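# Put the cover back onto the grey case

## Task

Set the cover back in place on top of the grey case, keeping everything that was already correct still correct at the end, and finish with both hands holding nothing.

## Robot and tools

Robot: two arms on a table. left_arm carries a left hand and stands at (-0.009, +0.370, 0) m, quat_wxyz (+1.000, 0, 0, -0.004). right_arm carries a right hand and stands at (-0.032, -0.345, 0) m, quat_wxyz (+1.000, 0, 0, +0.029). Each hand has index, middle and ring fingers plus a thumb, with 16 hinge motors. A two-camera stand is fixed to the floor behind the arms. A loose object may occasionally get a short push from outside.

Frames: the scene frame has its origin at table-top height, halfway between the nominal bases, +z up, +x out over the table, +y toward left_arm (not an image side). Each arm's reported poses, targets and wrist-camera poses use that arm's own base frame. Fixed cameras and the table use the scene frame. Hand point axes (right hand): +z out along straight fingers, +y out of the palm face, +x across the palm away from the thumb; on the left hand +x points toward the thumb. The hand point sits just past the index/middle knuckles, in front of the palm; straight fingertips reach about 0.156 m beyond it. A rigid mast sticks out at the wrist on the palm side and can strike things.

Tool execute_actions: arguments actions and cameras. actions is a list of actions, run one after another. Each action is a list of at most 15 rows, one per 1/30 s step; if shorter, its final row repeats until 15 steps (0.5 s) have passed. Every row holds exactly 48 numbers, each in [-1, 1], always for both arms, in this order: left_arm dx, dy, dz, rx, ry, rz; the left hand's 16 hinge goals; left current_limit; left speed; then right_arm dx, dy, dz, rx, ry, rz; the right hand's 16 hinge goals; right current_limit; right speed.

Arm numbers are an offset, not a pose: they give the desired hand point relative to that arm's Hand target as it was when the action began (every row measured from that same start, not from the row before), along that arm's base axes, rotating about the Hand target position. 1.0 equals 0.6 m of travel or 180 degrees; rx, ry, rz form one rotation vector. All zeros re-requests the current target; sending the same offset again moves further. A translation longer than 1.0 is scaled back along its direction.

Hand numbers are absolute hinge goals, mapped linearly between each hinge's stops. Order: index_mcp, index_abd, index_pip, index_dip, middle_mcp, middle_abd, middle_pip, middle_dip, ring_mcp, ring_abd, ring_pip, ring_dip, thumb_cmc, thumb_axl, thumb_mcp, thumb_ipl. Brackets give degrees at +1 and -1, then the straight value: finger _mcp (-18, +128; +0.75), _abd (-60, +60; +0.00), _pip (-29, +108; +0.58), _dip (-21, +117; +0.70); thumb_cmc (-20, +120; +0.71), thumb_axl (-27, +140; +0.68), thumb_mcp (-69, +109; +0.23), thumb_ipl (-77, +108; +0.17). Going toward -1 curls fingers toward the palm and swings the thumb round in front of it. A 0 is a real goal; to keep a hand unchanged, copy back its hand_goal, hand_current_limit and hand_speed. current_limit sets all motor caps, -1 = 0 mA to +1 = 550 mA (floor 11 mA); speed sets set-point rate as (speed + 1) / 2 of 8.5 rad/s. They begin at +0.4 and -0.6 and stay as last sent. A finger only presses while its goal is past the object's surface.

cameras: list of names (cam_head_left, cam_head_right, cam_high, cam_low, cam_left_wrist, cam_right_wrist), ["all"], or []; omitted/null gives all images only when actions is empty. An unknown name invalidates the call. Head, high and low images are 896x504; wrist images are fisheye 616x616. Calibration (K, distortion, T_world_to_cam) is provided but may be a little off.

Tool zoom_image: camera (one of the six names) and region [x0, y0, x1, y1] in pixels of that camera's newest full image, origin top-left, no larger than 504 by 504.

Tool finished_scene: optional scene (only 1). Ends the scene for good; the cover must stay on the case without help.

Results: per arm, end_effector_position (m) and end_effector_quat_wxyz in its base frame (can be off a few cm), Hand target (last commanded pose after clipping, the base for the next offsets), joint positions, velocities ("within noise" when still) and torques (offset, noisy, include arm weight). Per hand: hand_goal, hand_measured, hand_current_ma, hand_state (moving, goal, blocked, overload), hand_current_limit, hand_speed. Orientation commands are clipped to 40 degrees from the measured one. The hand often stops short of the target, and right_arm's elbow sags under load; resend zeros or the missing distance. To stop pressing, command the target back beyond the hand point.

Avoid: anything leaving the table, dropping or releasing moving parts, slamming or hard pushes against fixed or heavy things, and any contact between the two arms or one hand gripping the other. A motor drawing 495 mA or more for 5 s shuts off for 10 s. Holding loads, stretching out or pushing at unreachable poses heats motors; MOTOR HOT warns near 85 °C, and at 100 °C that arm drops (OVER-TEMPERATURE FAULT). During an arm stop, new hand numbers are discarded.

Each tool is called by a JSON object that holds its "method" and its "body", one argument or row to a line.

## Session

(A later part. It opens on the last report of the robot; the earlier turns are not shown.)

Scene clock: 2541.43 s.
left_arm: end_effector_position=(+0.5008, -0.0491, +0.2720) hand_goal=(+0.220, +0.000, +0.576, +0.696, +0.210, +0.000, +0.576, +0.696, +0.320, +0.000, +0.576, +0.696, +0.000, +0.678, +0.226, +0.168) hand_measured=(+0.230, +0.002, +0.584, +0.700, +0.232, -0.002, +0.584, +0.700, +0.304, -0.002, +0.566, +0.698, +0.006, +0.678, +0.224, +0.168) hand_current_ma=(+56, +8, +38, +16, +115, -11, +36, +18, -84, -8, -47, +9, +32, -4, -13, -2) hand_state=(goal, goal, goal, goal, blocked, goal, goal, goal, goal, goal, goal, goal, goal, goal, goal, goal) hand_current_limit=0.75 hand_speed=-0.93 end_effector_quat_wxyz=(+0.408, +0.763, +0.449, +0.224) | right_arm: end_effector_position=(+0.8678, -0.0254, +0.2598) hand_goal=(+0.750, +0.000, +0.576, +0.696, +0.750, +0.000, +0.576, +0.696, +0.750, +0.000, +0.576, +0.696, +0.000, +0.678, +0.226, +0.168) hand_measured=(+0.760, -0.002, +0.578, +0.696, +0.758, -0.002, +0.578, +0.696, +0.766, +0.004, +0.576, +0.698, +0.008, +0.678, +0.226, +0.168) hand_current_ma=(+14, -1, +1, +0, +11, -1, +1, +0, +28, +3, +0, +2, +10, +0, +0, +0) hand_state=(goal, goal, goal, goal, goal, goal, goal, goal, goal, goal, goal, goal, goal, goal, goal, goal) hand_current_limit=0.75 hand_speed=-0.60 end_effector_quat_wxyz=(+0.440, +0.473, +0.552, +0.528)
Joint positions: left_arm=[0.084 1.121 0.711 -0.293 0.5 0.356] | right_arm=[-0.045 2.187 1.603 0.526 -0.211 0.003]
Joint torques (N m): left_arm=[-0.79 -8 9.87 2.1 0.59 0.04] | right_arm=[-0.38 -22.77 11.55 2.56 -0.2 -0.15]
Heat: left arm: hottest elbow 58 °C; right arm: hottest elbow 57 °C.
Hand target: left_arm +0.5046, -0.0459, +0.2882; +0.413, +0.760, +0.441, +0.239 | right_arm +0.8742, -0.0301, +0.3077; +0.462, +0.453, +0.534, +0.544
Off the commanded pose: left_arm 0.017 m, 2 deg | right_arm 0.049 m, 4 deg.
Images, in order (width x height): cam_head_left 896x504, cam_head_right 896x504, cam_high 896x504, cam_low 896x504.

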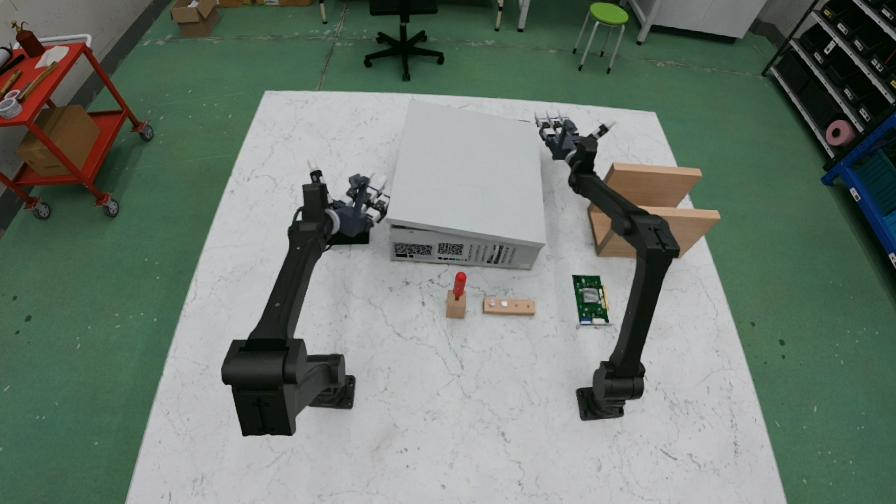

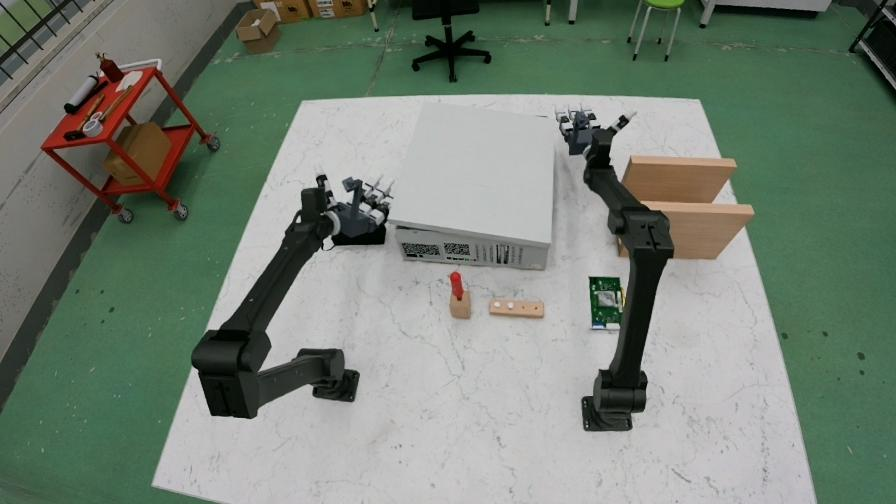

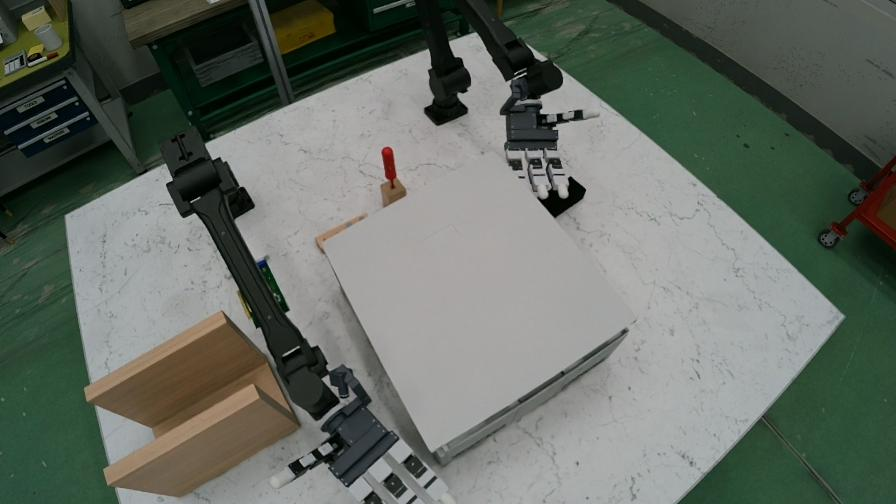

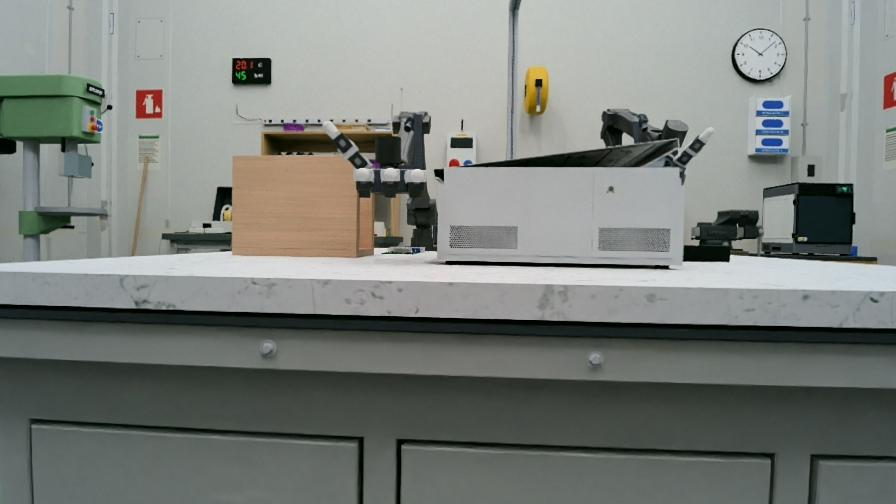

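{"method": "execute_actions", "body": {
  "actions": [
    [[0.0,0.028,0.0,0,0,0,0.22,0,0.576,0.696,0.21,0,0.576,0.696,0.32,0,0.576,0.696,0,0.678,0.226,0.168,0.75,-0.93,0,0,0.0,0,0,0,0.75,0,0.576,0.696,0.75,0,0.576,0.696,0.75,0,0.576,0.696,0,0.678,0.226,0.168,0.75,-0.6]]
  ],
  "cameras": ["cam_head_left","cam_head_right","cam_low","cam_high"]
}}

{"method": "zoom_image", "body": {
  "camera": "cam_high",
  "region": [460, 100, 620, 240]
}}

{"method": "zoom_image", "body": {
  "camera": "cam_head_left",
  "region": [340, 160, 450, 270]
}}

{"method": "zoom_image", "body": {
  "camera": "cam_low",
  "region": [560, 110, 720, 200]
}}

Scene clock: 2562.67 s.
left_arm: end_effector_position=(+0.4995, -0.0277, +0.2691) hand_goal=(+0.220, +0.000, +0.576, +0.696, +0.210, +0.000, +0.576, +0.696, +0.320, +0.000, +0.576, +0.696, +0.000, +0.678, +0.226, +0.168) hand_measured=(+0.232, +0.002, +0.584, +0.700, +0.230, -0.002, +0.584, +0.700, +0.342, +0.006, +0.584, +0.700, +0.008, +0.678, +0.224, +0.168) hand_current_ma=(+58, +8, +37, +16, +109, -9, +35, +18, +110, +22, +34, +16, +35, -4, -13, -2) hand_state=(goal, goal, goal, goal, blocked, goal, goal, goal, blocked, goal, goal, goal, goal, goal, goal, goal) hand_current_limit=0.75 hand_speed=-0.93 end_effector_quat_wxyz=(+0.407, +0.759, +0.457, +0.222) | right_arm: end_effector_position=(+0.8678, -0.0254, +0.2598) hand_goal=(+0.750, +0.000, +0.576, +0.696, +0.750, +0.000, +0.576, +0.696, +0.750, +0.000, +0.576, +0.696, +0.000, +0.678, +0.226, +0.168) hand_measured=(+0.760, -0.002, +0.578, +0.696, +0.758, -0.002, +0.578, +0.696, +0.766, +0.004, +0.576, +0.698, +0.008, +0.678, +0.226, +0.168) hand_current_ma=(+14, -1, +1, +0, +11, -1, +1, +0, +28, +3, +0, +2, +10, +0, +0, +0) hand_state=(goal, goal, goal, goal, goal, goal, goal, goal, goal, goal, goal, goal, goal, goal, goal, goal) hand_current_limit=0.75 hand_speed=-0.60 end_effector_quat_wxyz=(+0.440, +0.473, +0.552, +0.528)
Joint positions: left_arm=[0.143 1.125 0.711 -0.31 0.538 0.384] | right_arm=[-0.045 2.187 1.603 0.526 -0.211 0.003]
Joint torques (N m): left_arm=[-1.38 -7.71 10.35 2 0.72 0.14] | right_arm=[0.03 -22.59 11.51 2.66 -0.17 -0.11]
Heat: left arm: hottest elbow 59 °C; right arm: hottest elbow 57 °C.
Hand target: left_arm +0.5046, -0.0292, +0.2881; +0.413, +0.760, +0.441, +0.239 | right_arm +0.8742, -0.0301, +0.3077; +0.462, +0.453, +0.534, +0.544
Off the commanded pose: left_arm 0.020 m, 3 deg | right_arm 0.049 m, 4 deg.
Images, in order (width x height): cam_head_left 896x504, cam_head_right 896x504, cam_high 896x504, cam_low 896x504.

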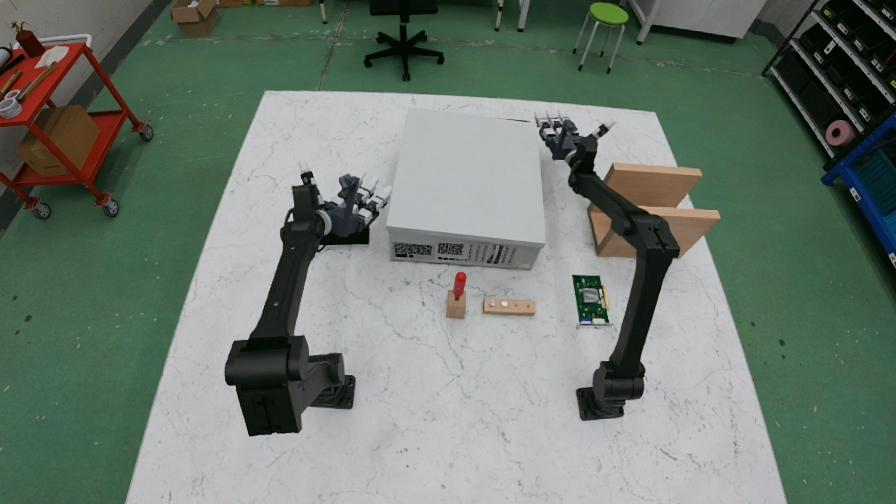

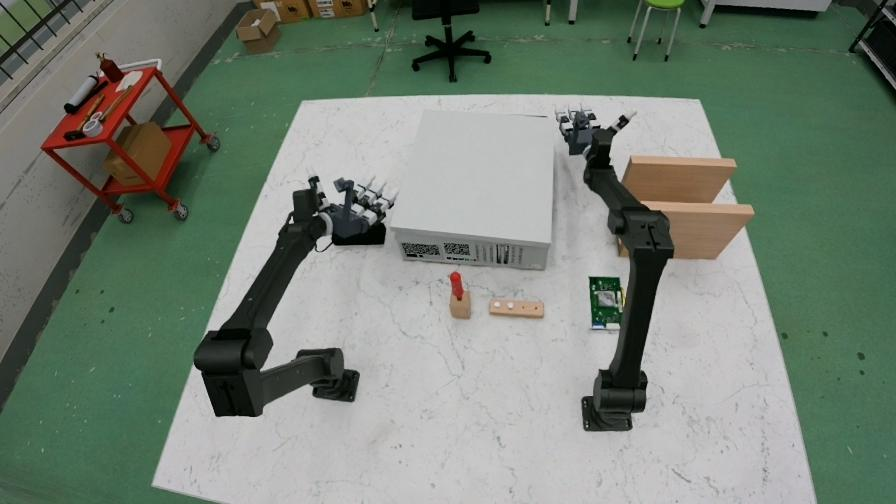

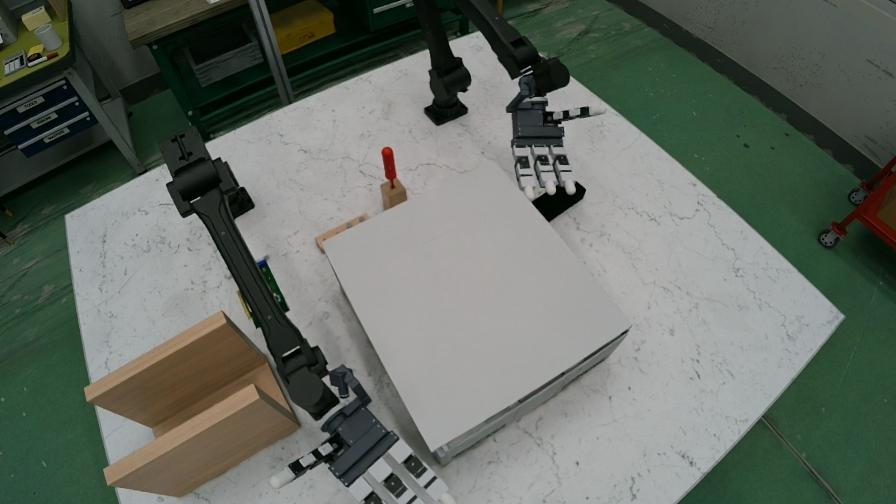

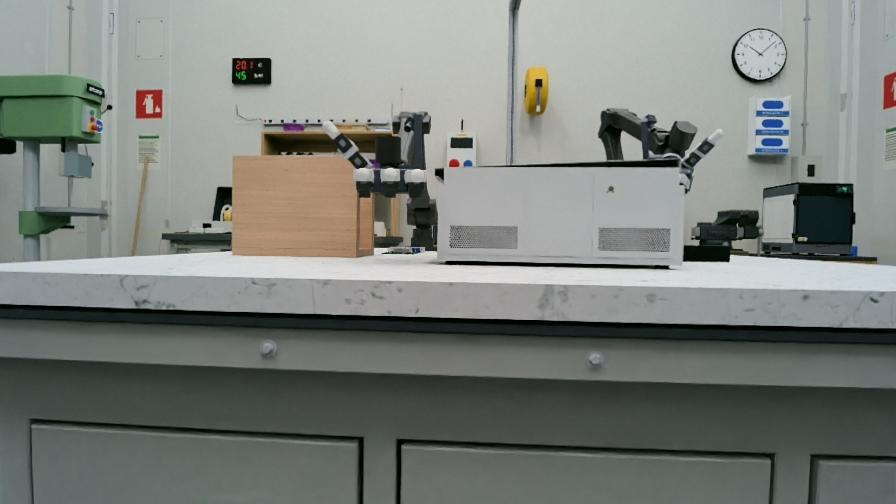

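Scaled by 3.150.

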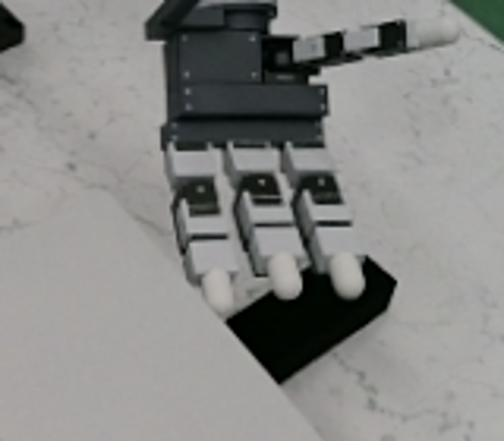

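Scaled by 4.582.

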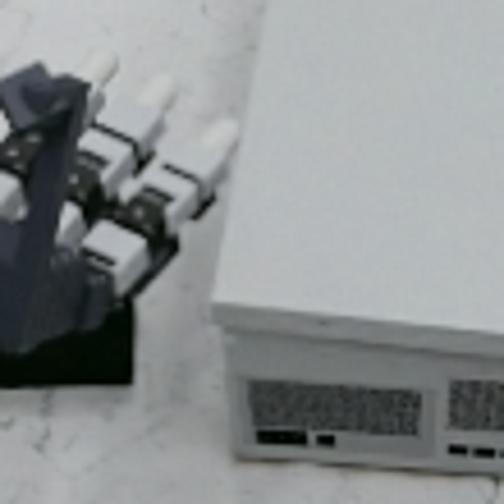

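Scaled by 3.150.

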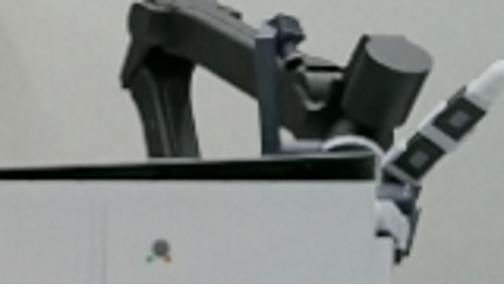

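{"method": "execute_actions", "body": {
  "actions": [
    [[0.0,0.05,0.0,0,0,0,0.22,0,0.576,0.696,0.21,0,0.576,0.696,0.32,0,0.576,0.696,0,0.678,0.226,0.168,0.75,-0.93,0,0,0.0,0,0,0,0.75,0,0.576,0.696,0.75,0,0.576,0.696,0.75,0,0.576,0.696,0,0.678,0.226,0.168,0.75,-0.6]]
  ],
  "cameras": ["cam_head_left","cam_head_right","cam_low","cam_high"]
}}

{"method": "zoom_image", "body": {
  "camera": "cam_high",
  "region": [300, 130, 680, 490]
}}

{"method": "zoom_image", "body": {
  "camera": "cam_head_left",
  "region": [370, 80, 580, 280]
}}

{"method": "zoom_image", "body": {
  "camera": "cam_low",
  "region": [420, 130, 720, 280]
}}

{"method": "zoom_image", "body": {
  "camera": "cam_head_right",
  "region": [370, 80, 580, 280]
}}

Scene clock: 2577.37 s.
left_arm: end_effector_position=(+0.4934, -0.0009, +0.2678) hand_goal=(+0.220, +0.000, +0.576, +0.696, +0.210, +0.000, +0.576, +0.696, +0.320, +0.000, +0.576, +0.696, +0.000, +0.678, +0.226, +0.168) hand_measured=(+0.232, +0.002, +0.584, +0.700, +0.230, -0.002, +0.584, +0.700, +0.342, +0.004, +0.584, +0.700, +0.008, +0.678, +0.224, +0.168) hand_current_ma=(+58, +8, +37, +16, +109, -9, +35, +18, +109, +14, +34, +16, +35, -4, -13, -2) hand_state=(goal, goal, goal, goal, blocked, goal, goal, goal, blocked, goal, goal, goal, goal, goal, goal, goal) hand_current_limit=0.75 hand_speed=-0.93 end_effector_quat_wxyz=(+0.410, +0.758, +0.454, +0.223) | right_arm: end_effector_position=(+0.8678, -0.0254, +0.2598) hand_goal=(+0.750, +0.000, +0.576, +0.696, +0.750, +0.000, +0.576, +0.696, +0.750, +0.000, +0.576, +0.696, +0.000, +0.678, +0.226, +0.168) hand_measured=(+0.760, -0.002, +0.578, +0.696, +0.758, -0.002, +0.578, +0.696, +0.766, +0.004, +0.576, +0.698, +0.008, +0.678, +0.226, +0.168) hand_current_ma=(+14, -1, +1, +0, +11, -1, +1, +0, +28, +3, +0, +2, +10, +0, +0, +0) hand_state=(goal, goal, goal, goal, goal, goal, goal, goal, goal, goal, goal, goal, goal, goal, goal, goal) hand_current_limit=0.75 hand_speed=-0.60 end_effector_quat_wxyz=(+0.440, +0.473, +0.552, +0.528)
Joint positions: left_arm=[0.23 1.128 0.711 -0.339 0.607 0.452] | right_arm=[-0.045 2.187 1.603 0.526 -0.211 0.003]
Joint torques (N m): left_arm=[-1.2 -6.48 11.55 1.5 0.73 0.13] | right_arm=[-0.62 -22.59 11.51 2.54 -0.14 -0.13]
Heat: left arm: hottest elbow 59 °C; right arm: hottest elbow 57 °C.
Hand target: left_arm +0.5046, +0.0008, +0.2881; +0.413, +0.760, +0.441, +0.238 | right_arm +0.8742, -0.0301, +0.3077; +0.462, +0.453, +0.534, +0.544
Off the commanded pose: left_arm 0.023 m, 2 deg | right_arm 0.049 m, 4 deg.
Images, in order (width x height): cam_head_left 896x504, cam_head_right 896x504, cam_high 896x504, cam_low 896x504.

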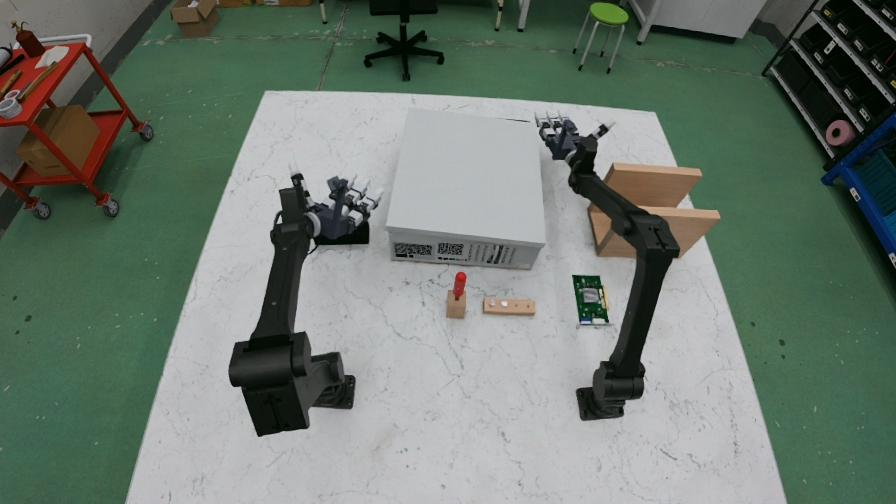

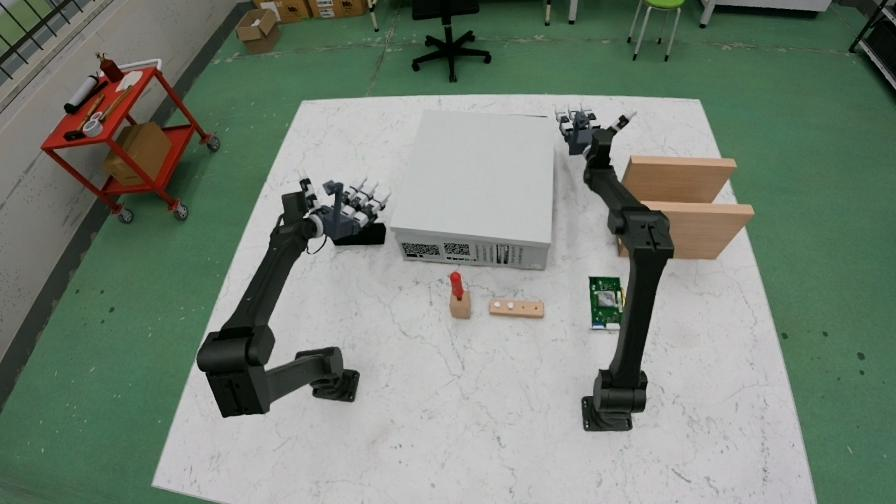

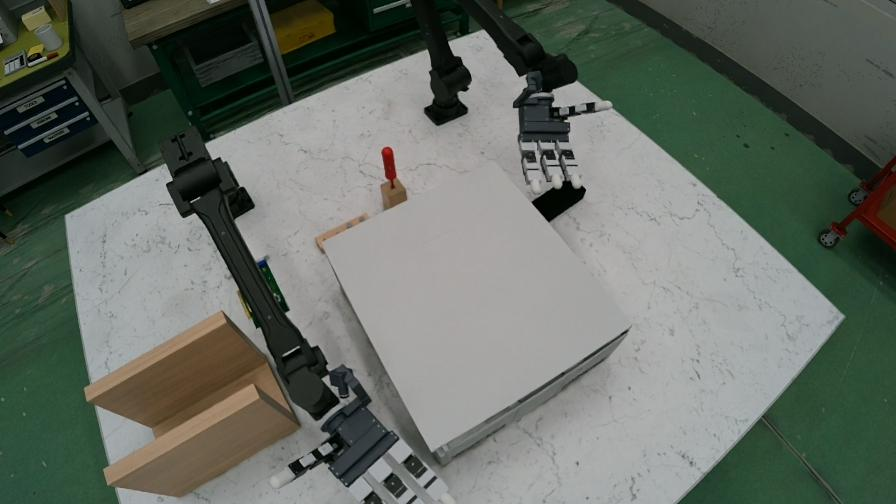

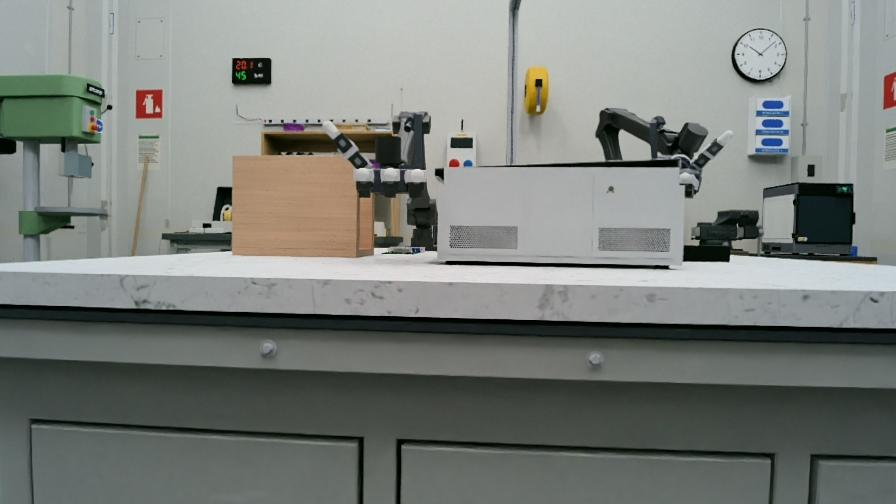

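Scaled by 1.326.

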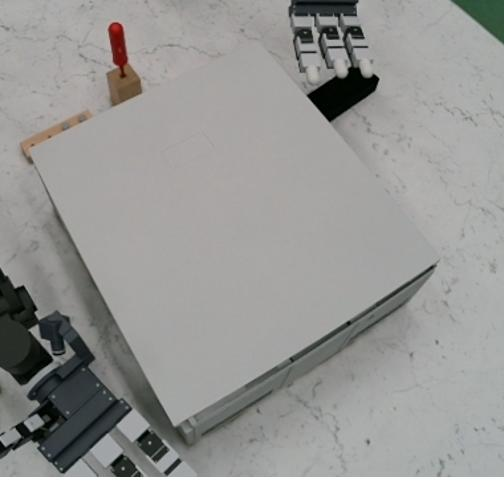

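Scaled by 2.400.

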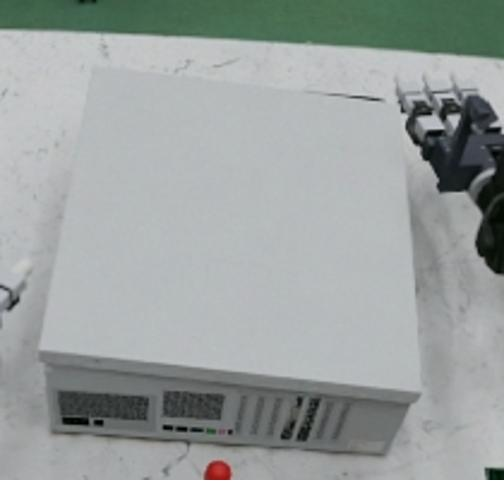

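Scaled by 1.680.

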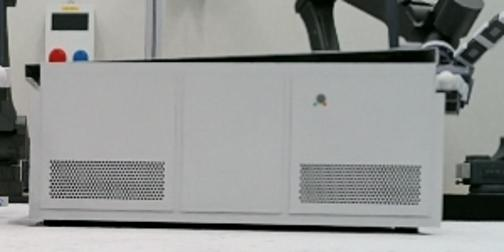

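Scaled by 2.400.

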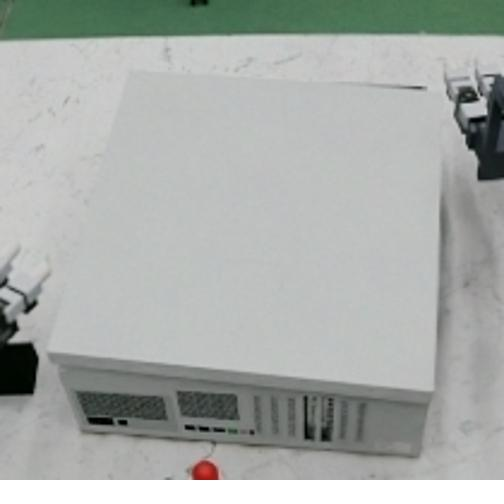

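{"method": "zoom_image", "body": {
  "camera": "cam_high",
  "region": [400, 400, 480, 480]
}}

{"method": "zoom_image", "body": {
  "camera": "cam_high",
  "region": [570, 280, 650, 360]
}}

{"method": "zoom_image", "body": {
  "camera": "cam_low",
  "region": [620, 140, 700, 200]
}}

{"method": "zoom_image", "body": {
  "camera": "cam_low",
  "region": [420, 140, 500, 200]
}}

{"method": "zoom_image", "body": {
  "camera": "cam_head_left",
  "region": [370, 200, 450, 280]
}}

{"method": "zoom_image", "body": {
  "camera": "cam_head_left",
  "region": [490, 210, 570, 290]
}}

{"method": "zoom_image", "body": {
  "camera": "cam_head_right",
  "region": [500, 210, 580, 290]
}}

{"method": "zoom_image", "body": {
  "camera": "cam_head_right",
  "region": [370, 200, 450, 280]
}}

Scaled by 6.300.

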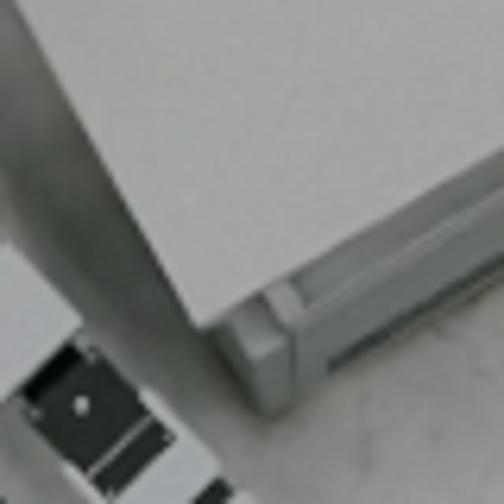

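Scaled by 6.300.

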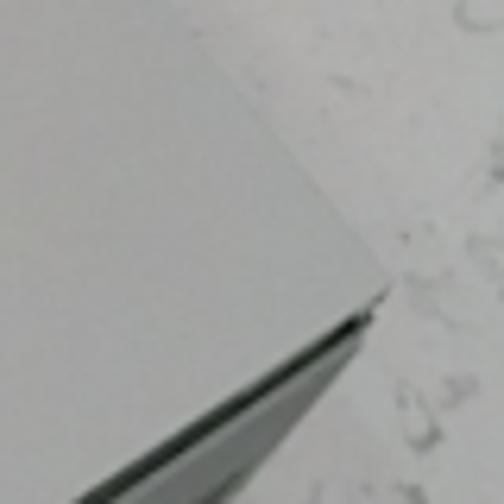

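Scaled by 6.300.

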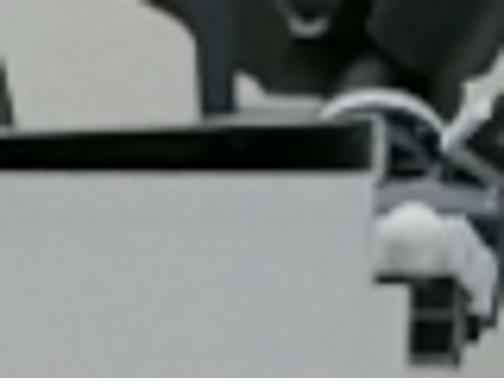

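Scaled by 6.300.

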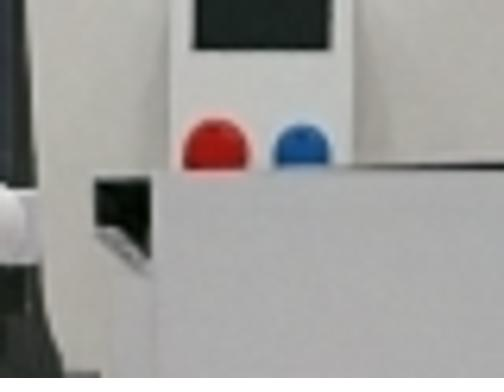

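Scaled by 6.300.

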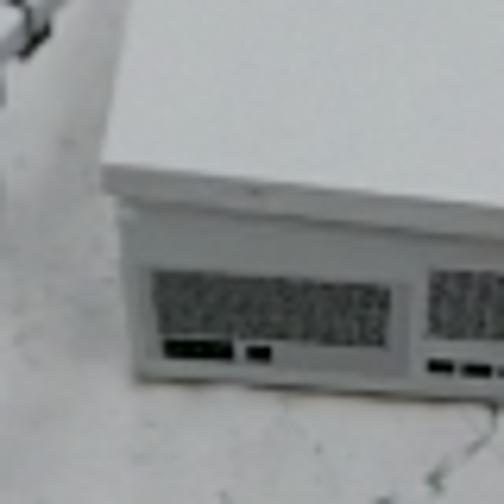

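Scaled by 6.300.

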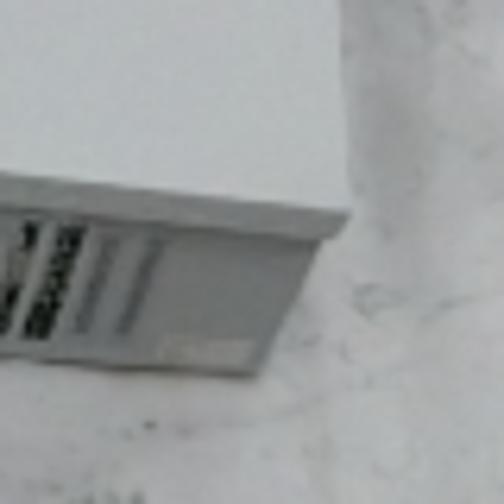

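Scaled by 6.300.

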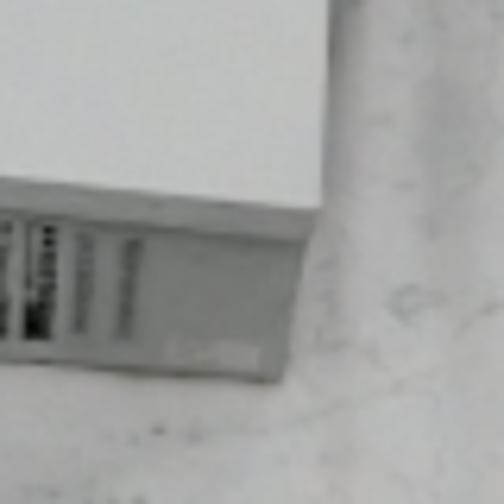

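Scaled by 6.300.

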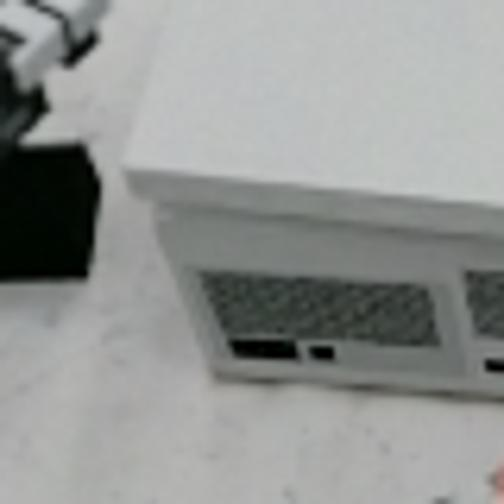

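{"method": "zoom_image", "body": {
  "camera": "cam_low",
  "region": [660, 145, 710, 195]
}}

{"method": "zoom_image", "body": {
  "camera": "cam_low",
  "region": [420, 145, 470, 195]
}}

{"method": "zoom_image", "body": {
  "camera": "cam_high",
  "region": [600, 310, 650, 360]
}}

Scaled by 10.080.

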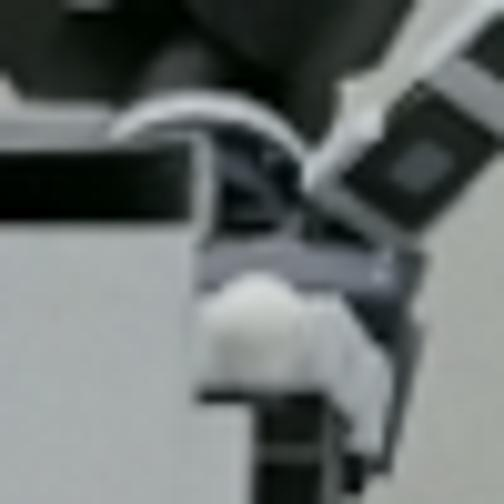

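Scaled by 10.080.

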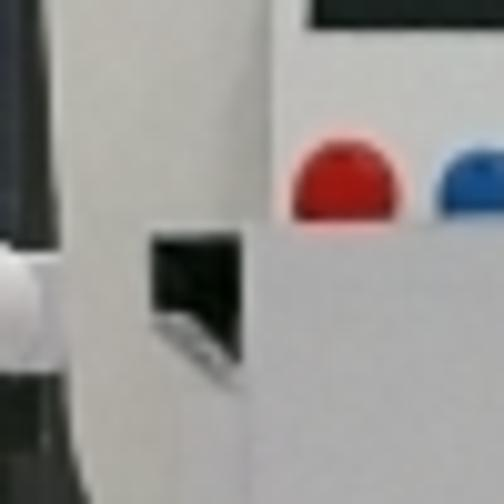

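Scaled by 10.080.

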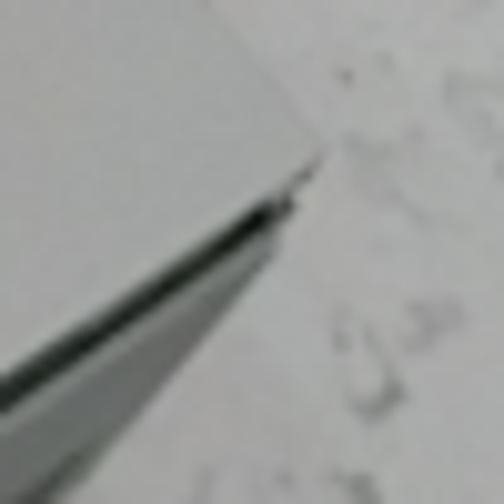

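{"method": "execute_actions", "body": {
  "actions": [
    [[0.0,0.0,0.07,0,0,0,0.22,0,0.576,0.696,0.22,0,0.576,0.696,0.22,0,0.576,0.696,0,0.678,0.226,0.168,0.75,-0.8,0,-0.03,0.0,0,0,0,0.75,0,0.576,0.696,0.75,0,0.576,0.696,0.75,0,0.576,0.696,0,0.678,0.226,0.168,0.75,-0.6]],
    [[0.0,0.0,0.07,0,0,0,0.22,0,0.576,0.696,0.22,0,0.576,0.696,0.22,0,0.576,0.696,0,0.678,0.226,0.168,0.75,-0.8,0,0,0.0,0,0,0,0.75,0,0.576,0.696,0.75,0,0.576,0.696,0.75,0,0.576,0.696,0,0.678,0.226,0.168,0.75,-0.6]],
    [[0.08,-0.06,0.02,0,0,0,0.22,0,0.576,0.696,0.22,0,0.576,0.696,0.22,0,0.576,0.696,0,0.678,0.226,0.168,0.75,-0.8,0,0,0.0,0,0,0,0.75,0,0.576,0.696,0.75,0,0.576,0.696,0.75,0,0.576,0.696,0,0.678,0.226,0.168,0.75,-0.6]],
    [[0.08,-0.07,0.0,0,0,0,0.22,0,0.576,0.696,0.22,0,0.576,0.696,0.22,0,0.576,0.696,0,0.678,0.226,0.168,0.75,-0.8,0,0,0.0,0,0,0,0.75,0,0.576,0.696,0.75,0,0.576,0.696,0.75,0,0.576,0.696,0,0.678,0.226,0.168,0.75,-0.6]]
  ],
  "cameras": ["cam_head_left","cam_head_right","cam_low","cam_high"]
}}

Scene clock: 2640.83 s.
left_arm: end_effector_position=(+0.5804, -0.0809, +0.3408) hand_goal=(+0.220, +0.000, +0.576, +0.696, +0.220, +0.000, +0.576, +0.696, +0.220, +0.000, +0.576, +0.696, +0.000, +0.678, +0.226, +0.168) hand_measured=(+0.232, +0.002, +0.584, +0.700, +0.230, -0.002, +0.584, +0.700, +0.240, +0.002, +0.584, +0.700, +0.008, +0.678, +0.224, +0.168) hand_current_ma=(+58, +8, +37, +16, +57, -8, +34, +18, +107, +9, +34, +16, +35, -4, -13, -2) hand_state=(goal, goal, goal, goal, goal, goal, goal, goal, blocked, goal, goal, goal, goal, goal, goal, goal) hand_current_limit=0.75 hand_speed=-0.80 end_effector_quat_wxyz=(+0.394, +0.774, +0.449, +0.209) | right_arm: end_effector_position=(+0.8669, -0.0394, +0.2598) hand_goal=(+0.750, +0.000, +0.576, +0.696, +0.750, +0.000, +0.576, +0.696, +0.750, +0.000, +0.576, +0.696, +0.000, +0.678, +0.226, +0.168) hand_measured=(+0.760, -0.002, +0.578, +0.696, +0.758, -0.002, +0.578, +0.696, +0.766, +0.004, +0.576, +0.698, +0.008, +0.678, +0.226, +0.168) hand_current_ma=(+14, -1, +1, +0, +11, -1, +1, +0, +28, +2, +0, +2, +10, +0, +0, +0) hand_state=(goal, goal, goal, goal, goal, goal, goal, goal, goal, goal, goal, goal, goal, goal, goal, goal) hand_current_limit=0.75 hand_speed=-0.60 end_effector_quat_wxyz=(+0.438, +0.473, +0.552, +0.529)
Joint positions: left_arm=[-0.005 1.28 1.054 -0.498 0.433 0.317] | right_arm=[-0.066 2.187 1.603 0.526 -0.237 0.003]
Joint torques (N m): left_arm=[-0.97 -9.88 14.04 2.73 0.35 -0.18] | right_arm=[-0.44 -22.3 11.82 2.51 -0.18 -0.14]
Heat: left arm: hottest elbow 65 °C; right arm: hottest elbow 57 °C.
Hand target: left_arm +0.6005, -0.0771, +0.3841; +0.413, +0.760, +0.441, +0.239 | right_arm +0.8742, -0.0480, +0.3077; +0.462, +0.453, +0.534, +0.544
Off the commanded pose: left_arm 0.048 m, 4 deg | right_arm 0.049 m, 4 deg.
Images, in order (width x height): cam_head_left 896x504, cam_head_right 896x504, cam_high 896x504, cam_low 896x504.

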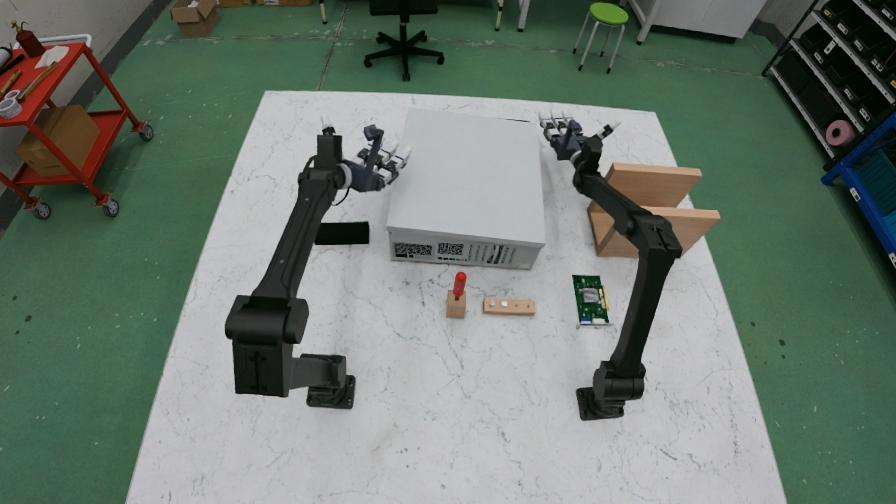

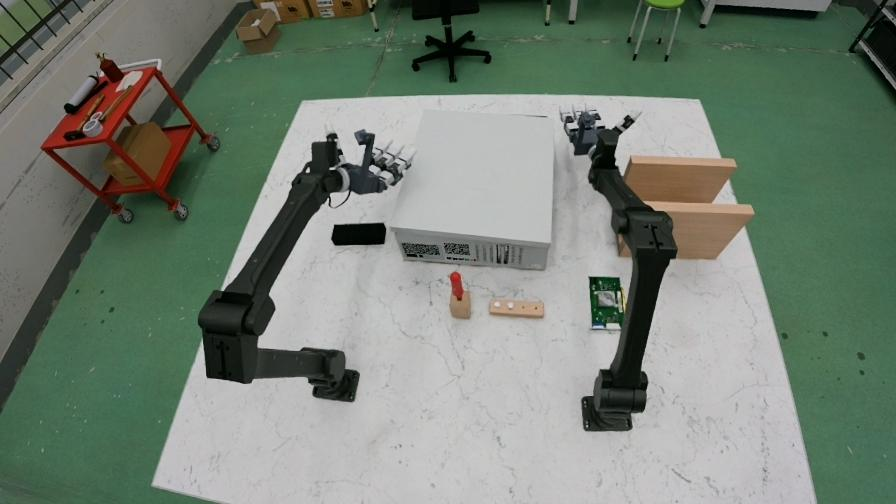

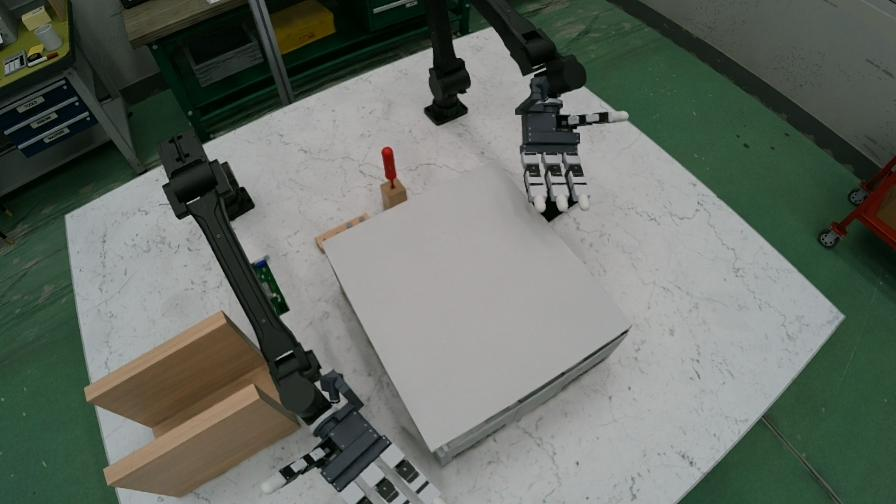

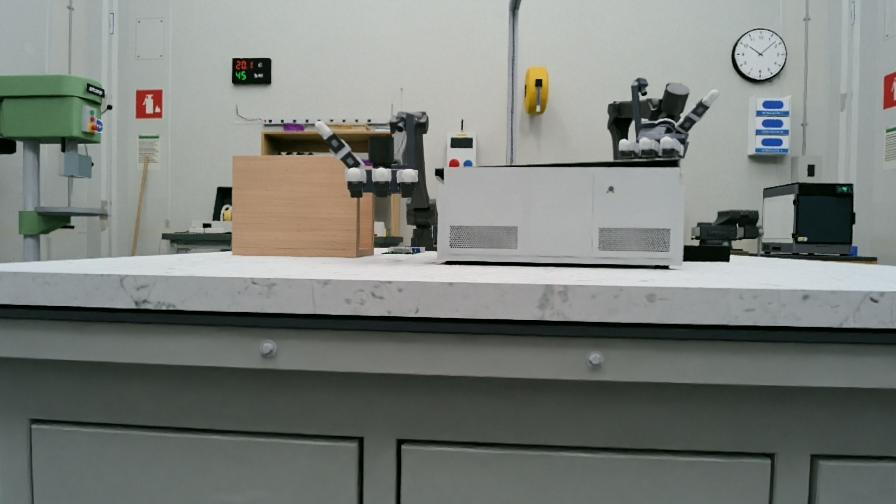

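{"method": "execute_actions", "body": {
  "actions": [
    [[0.0,-0.01,-0.06,0,0,0,0.22,0,0.576,0.696,0.22,0,0.576,0.696,0.22,0,0.576,0.696,0,0.678,0.226,0.168,0.75,-0.8,0,0,0.0,0,0,0,0.75,0,0.576,0.696,0.75,0,0.576,0.696,0.75,0,0.576,0.696,0,0.678,0.226,0.168,0.75,-0.6]],
    [[0.0,-0.01,-0.05,0,0,0,0.22,0,0.576,0.696,0.22,0,0.576,0.696,0.22,0,0.576,0.696,0,0.678,0.226,0.168,0.75,-0.8,0,0,0.0,0,0,0,0.75,0,0.576,0.696,0.75,0,0.576,0.696,0.75,0,0.576,0.696,0,0.678,0.226,0.168,0.75,-0.6]]
  ],
  "cameras": ["cam_head_left","cam_low","cam_high"]
}}

{"method": "zoom_image", "body": {
  "camera": "cam_low",
  "region": [600, 110, 720, 200]
}}

{"method": "zoom_image", "body": {
  "camera": "cam_high",
  "region": [480, 100, 640, 260]
}}

Scene clock: 2648.80 s.
left_arm: end_effector_position=(+0.5988, -0.0876, +0.3196) hand_goal=(+0.220, +0.000, +0.576, +0.696, +0.220, +0.000, +0.576, +0.696, +0.220, +0.000, +0.576, +0.696, +0.000, +0.678, +0.226, +0.168) hand_measured=(+0.232, +0.002, +0.584, +0.700, +0.230, -0.002, +0.584, +0.700, +0.240, +0.002, +0.584, +0.700, +0.008, +0.678, +0.224, +0.168) hand_current_ma=(+58, +8, +37, +16, +57, -8, +34, +18, +107, +9, +34, +16, +35, -4, -13, -2) hand_state=(goal, goal, goal, goal, goal, goal, goal, goal, blocked, goal, goal, goal, goal, goal, goal, goal) hand_current_limit=0.75 hand_speed=-0.80 end_effector_quat_wxyz=(+0.409, +0.764, +0.438, +0.238) | right_arm: end_effector_position=(+0.8669, -0.0394, +0.2598) hand_goal=(+0.750, +0.000, +0.576, +0.696, +0.750, +0.000, +0.576, +0.696, +0.750, +0.000, +0.576, +0.696, +0.000, +0.678, +0.226, +0.168) hand_measured=(+0.760, -0.002, +0.578, +0.696, +0.758, -0.002, +0.578, +0.696, +0.766, +0.004, +0.576, +0.698, +0.008, +0.678, +0.226, +0.168) hand_current_ma=(+14, -1, +1, +0, +11, -1, +1, +0, +28, +2, +0, +2, +10, +0, +0, +0) hand_state=(goal, goal, goal, goal, goal, goal, goal, goal, goal, goal, goal, goal, goal, goal, goal, goal) hand_current_limit=0.75 hand_speed=-0.60 end_effector_quat_wxyz=(+0.438, +0.473, +0.552, +0.529)
Joint positions: left_arm=[-0.025 1.341 1.006 -0.31 0.409 0.298] | right_arm=[-0.066 2.187 1.603 0.526 -0.237 0.003]
Joint torques (N m): left_arm=[-1.73 -10.81 8.53 2.92 0.29 -0.2] | right_arm=[-0.62 -22.12 11.75 2.56 -0.16 -0.13]
Heat: left arm: hottest elbow 65 °C; right arm: hottest elbow 57 °C.
Hand target: left_arm +0.6005, -0.0892, +0.3182; +0.413, +0.760, +0.441, +0.239 | right_arm +0.8742, -0.0480, +0.3077; +0.462, +0.453, +0.534, +0.544
Off the commanded pose: left_arm 0.003 m, 1 deg | right_arm 0.049 m, 4 deg.
Images, in order (width x height): cam_head_left 896x504, cam_high 896x504, cam_low 896x504.

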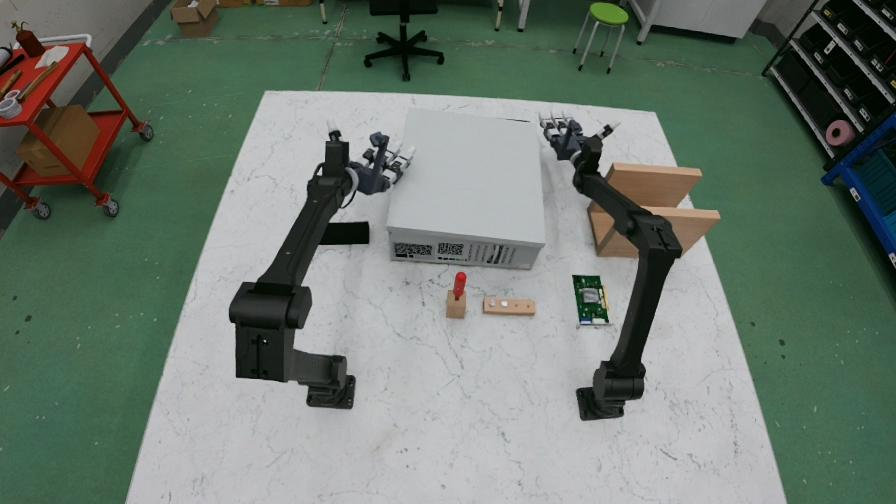

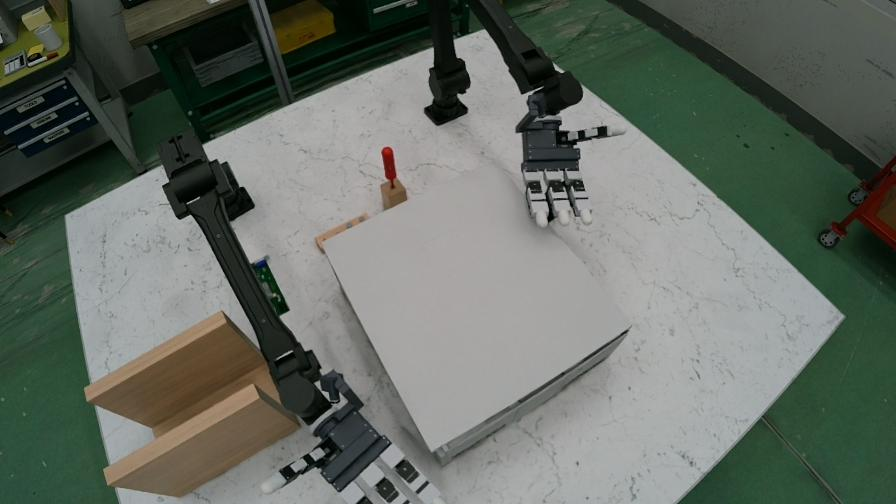

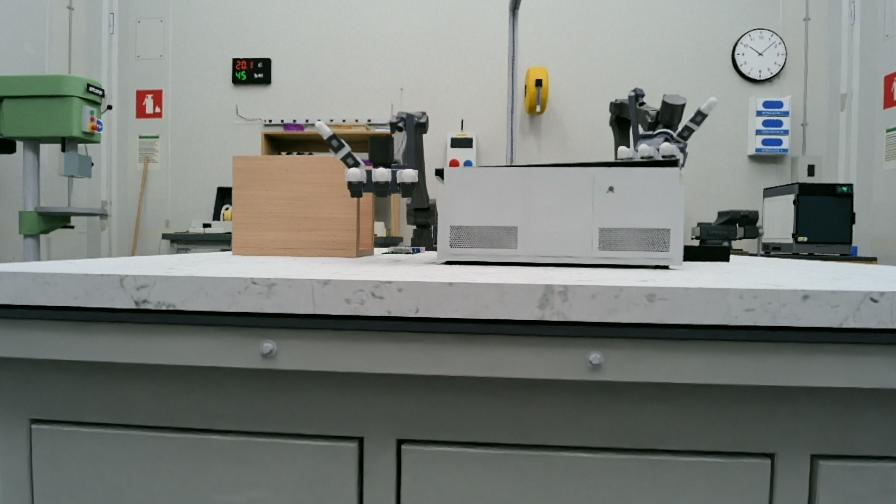

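Scaled by 4.200.

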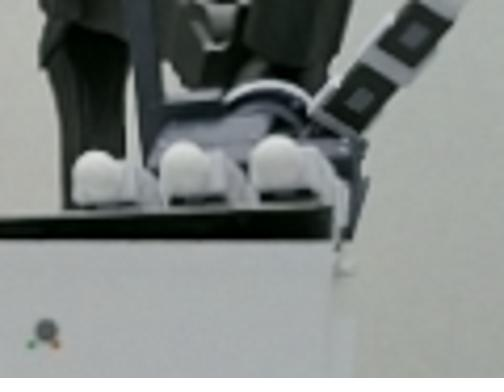

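Scaled by 3.150.

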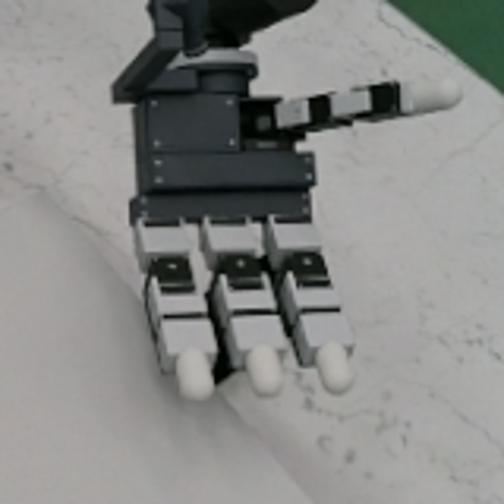

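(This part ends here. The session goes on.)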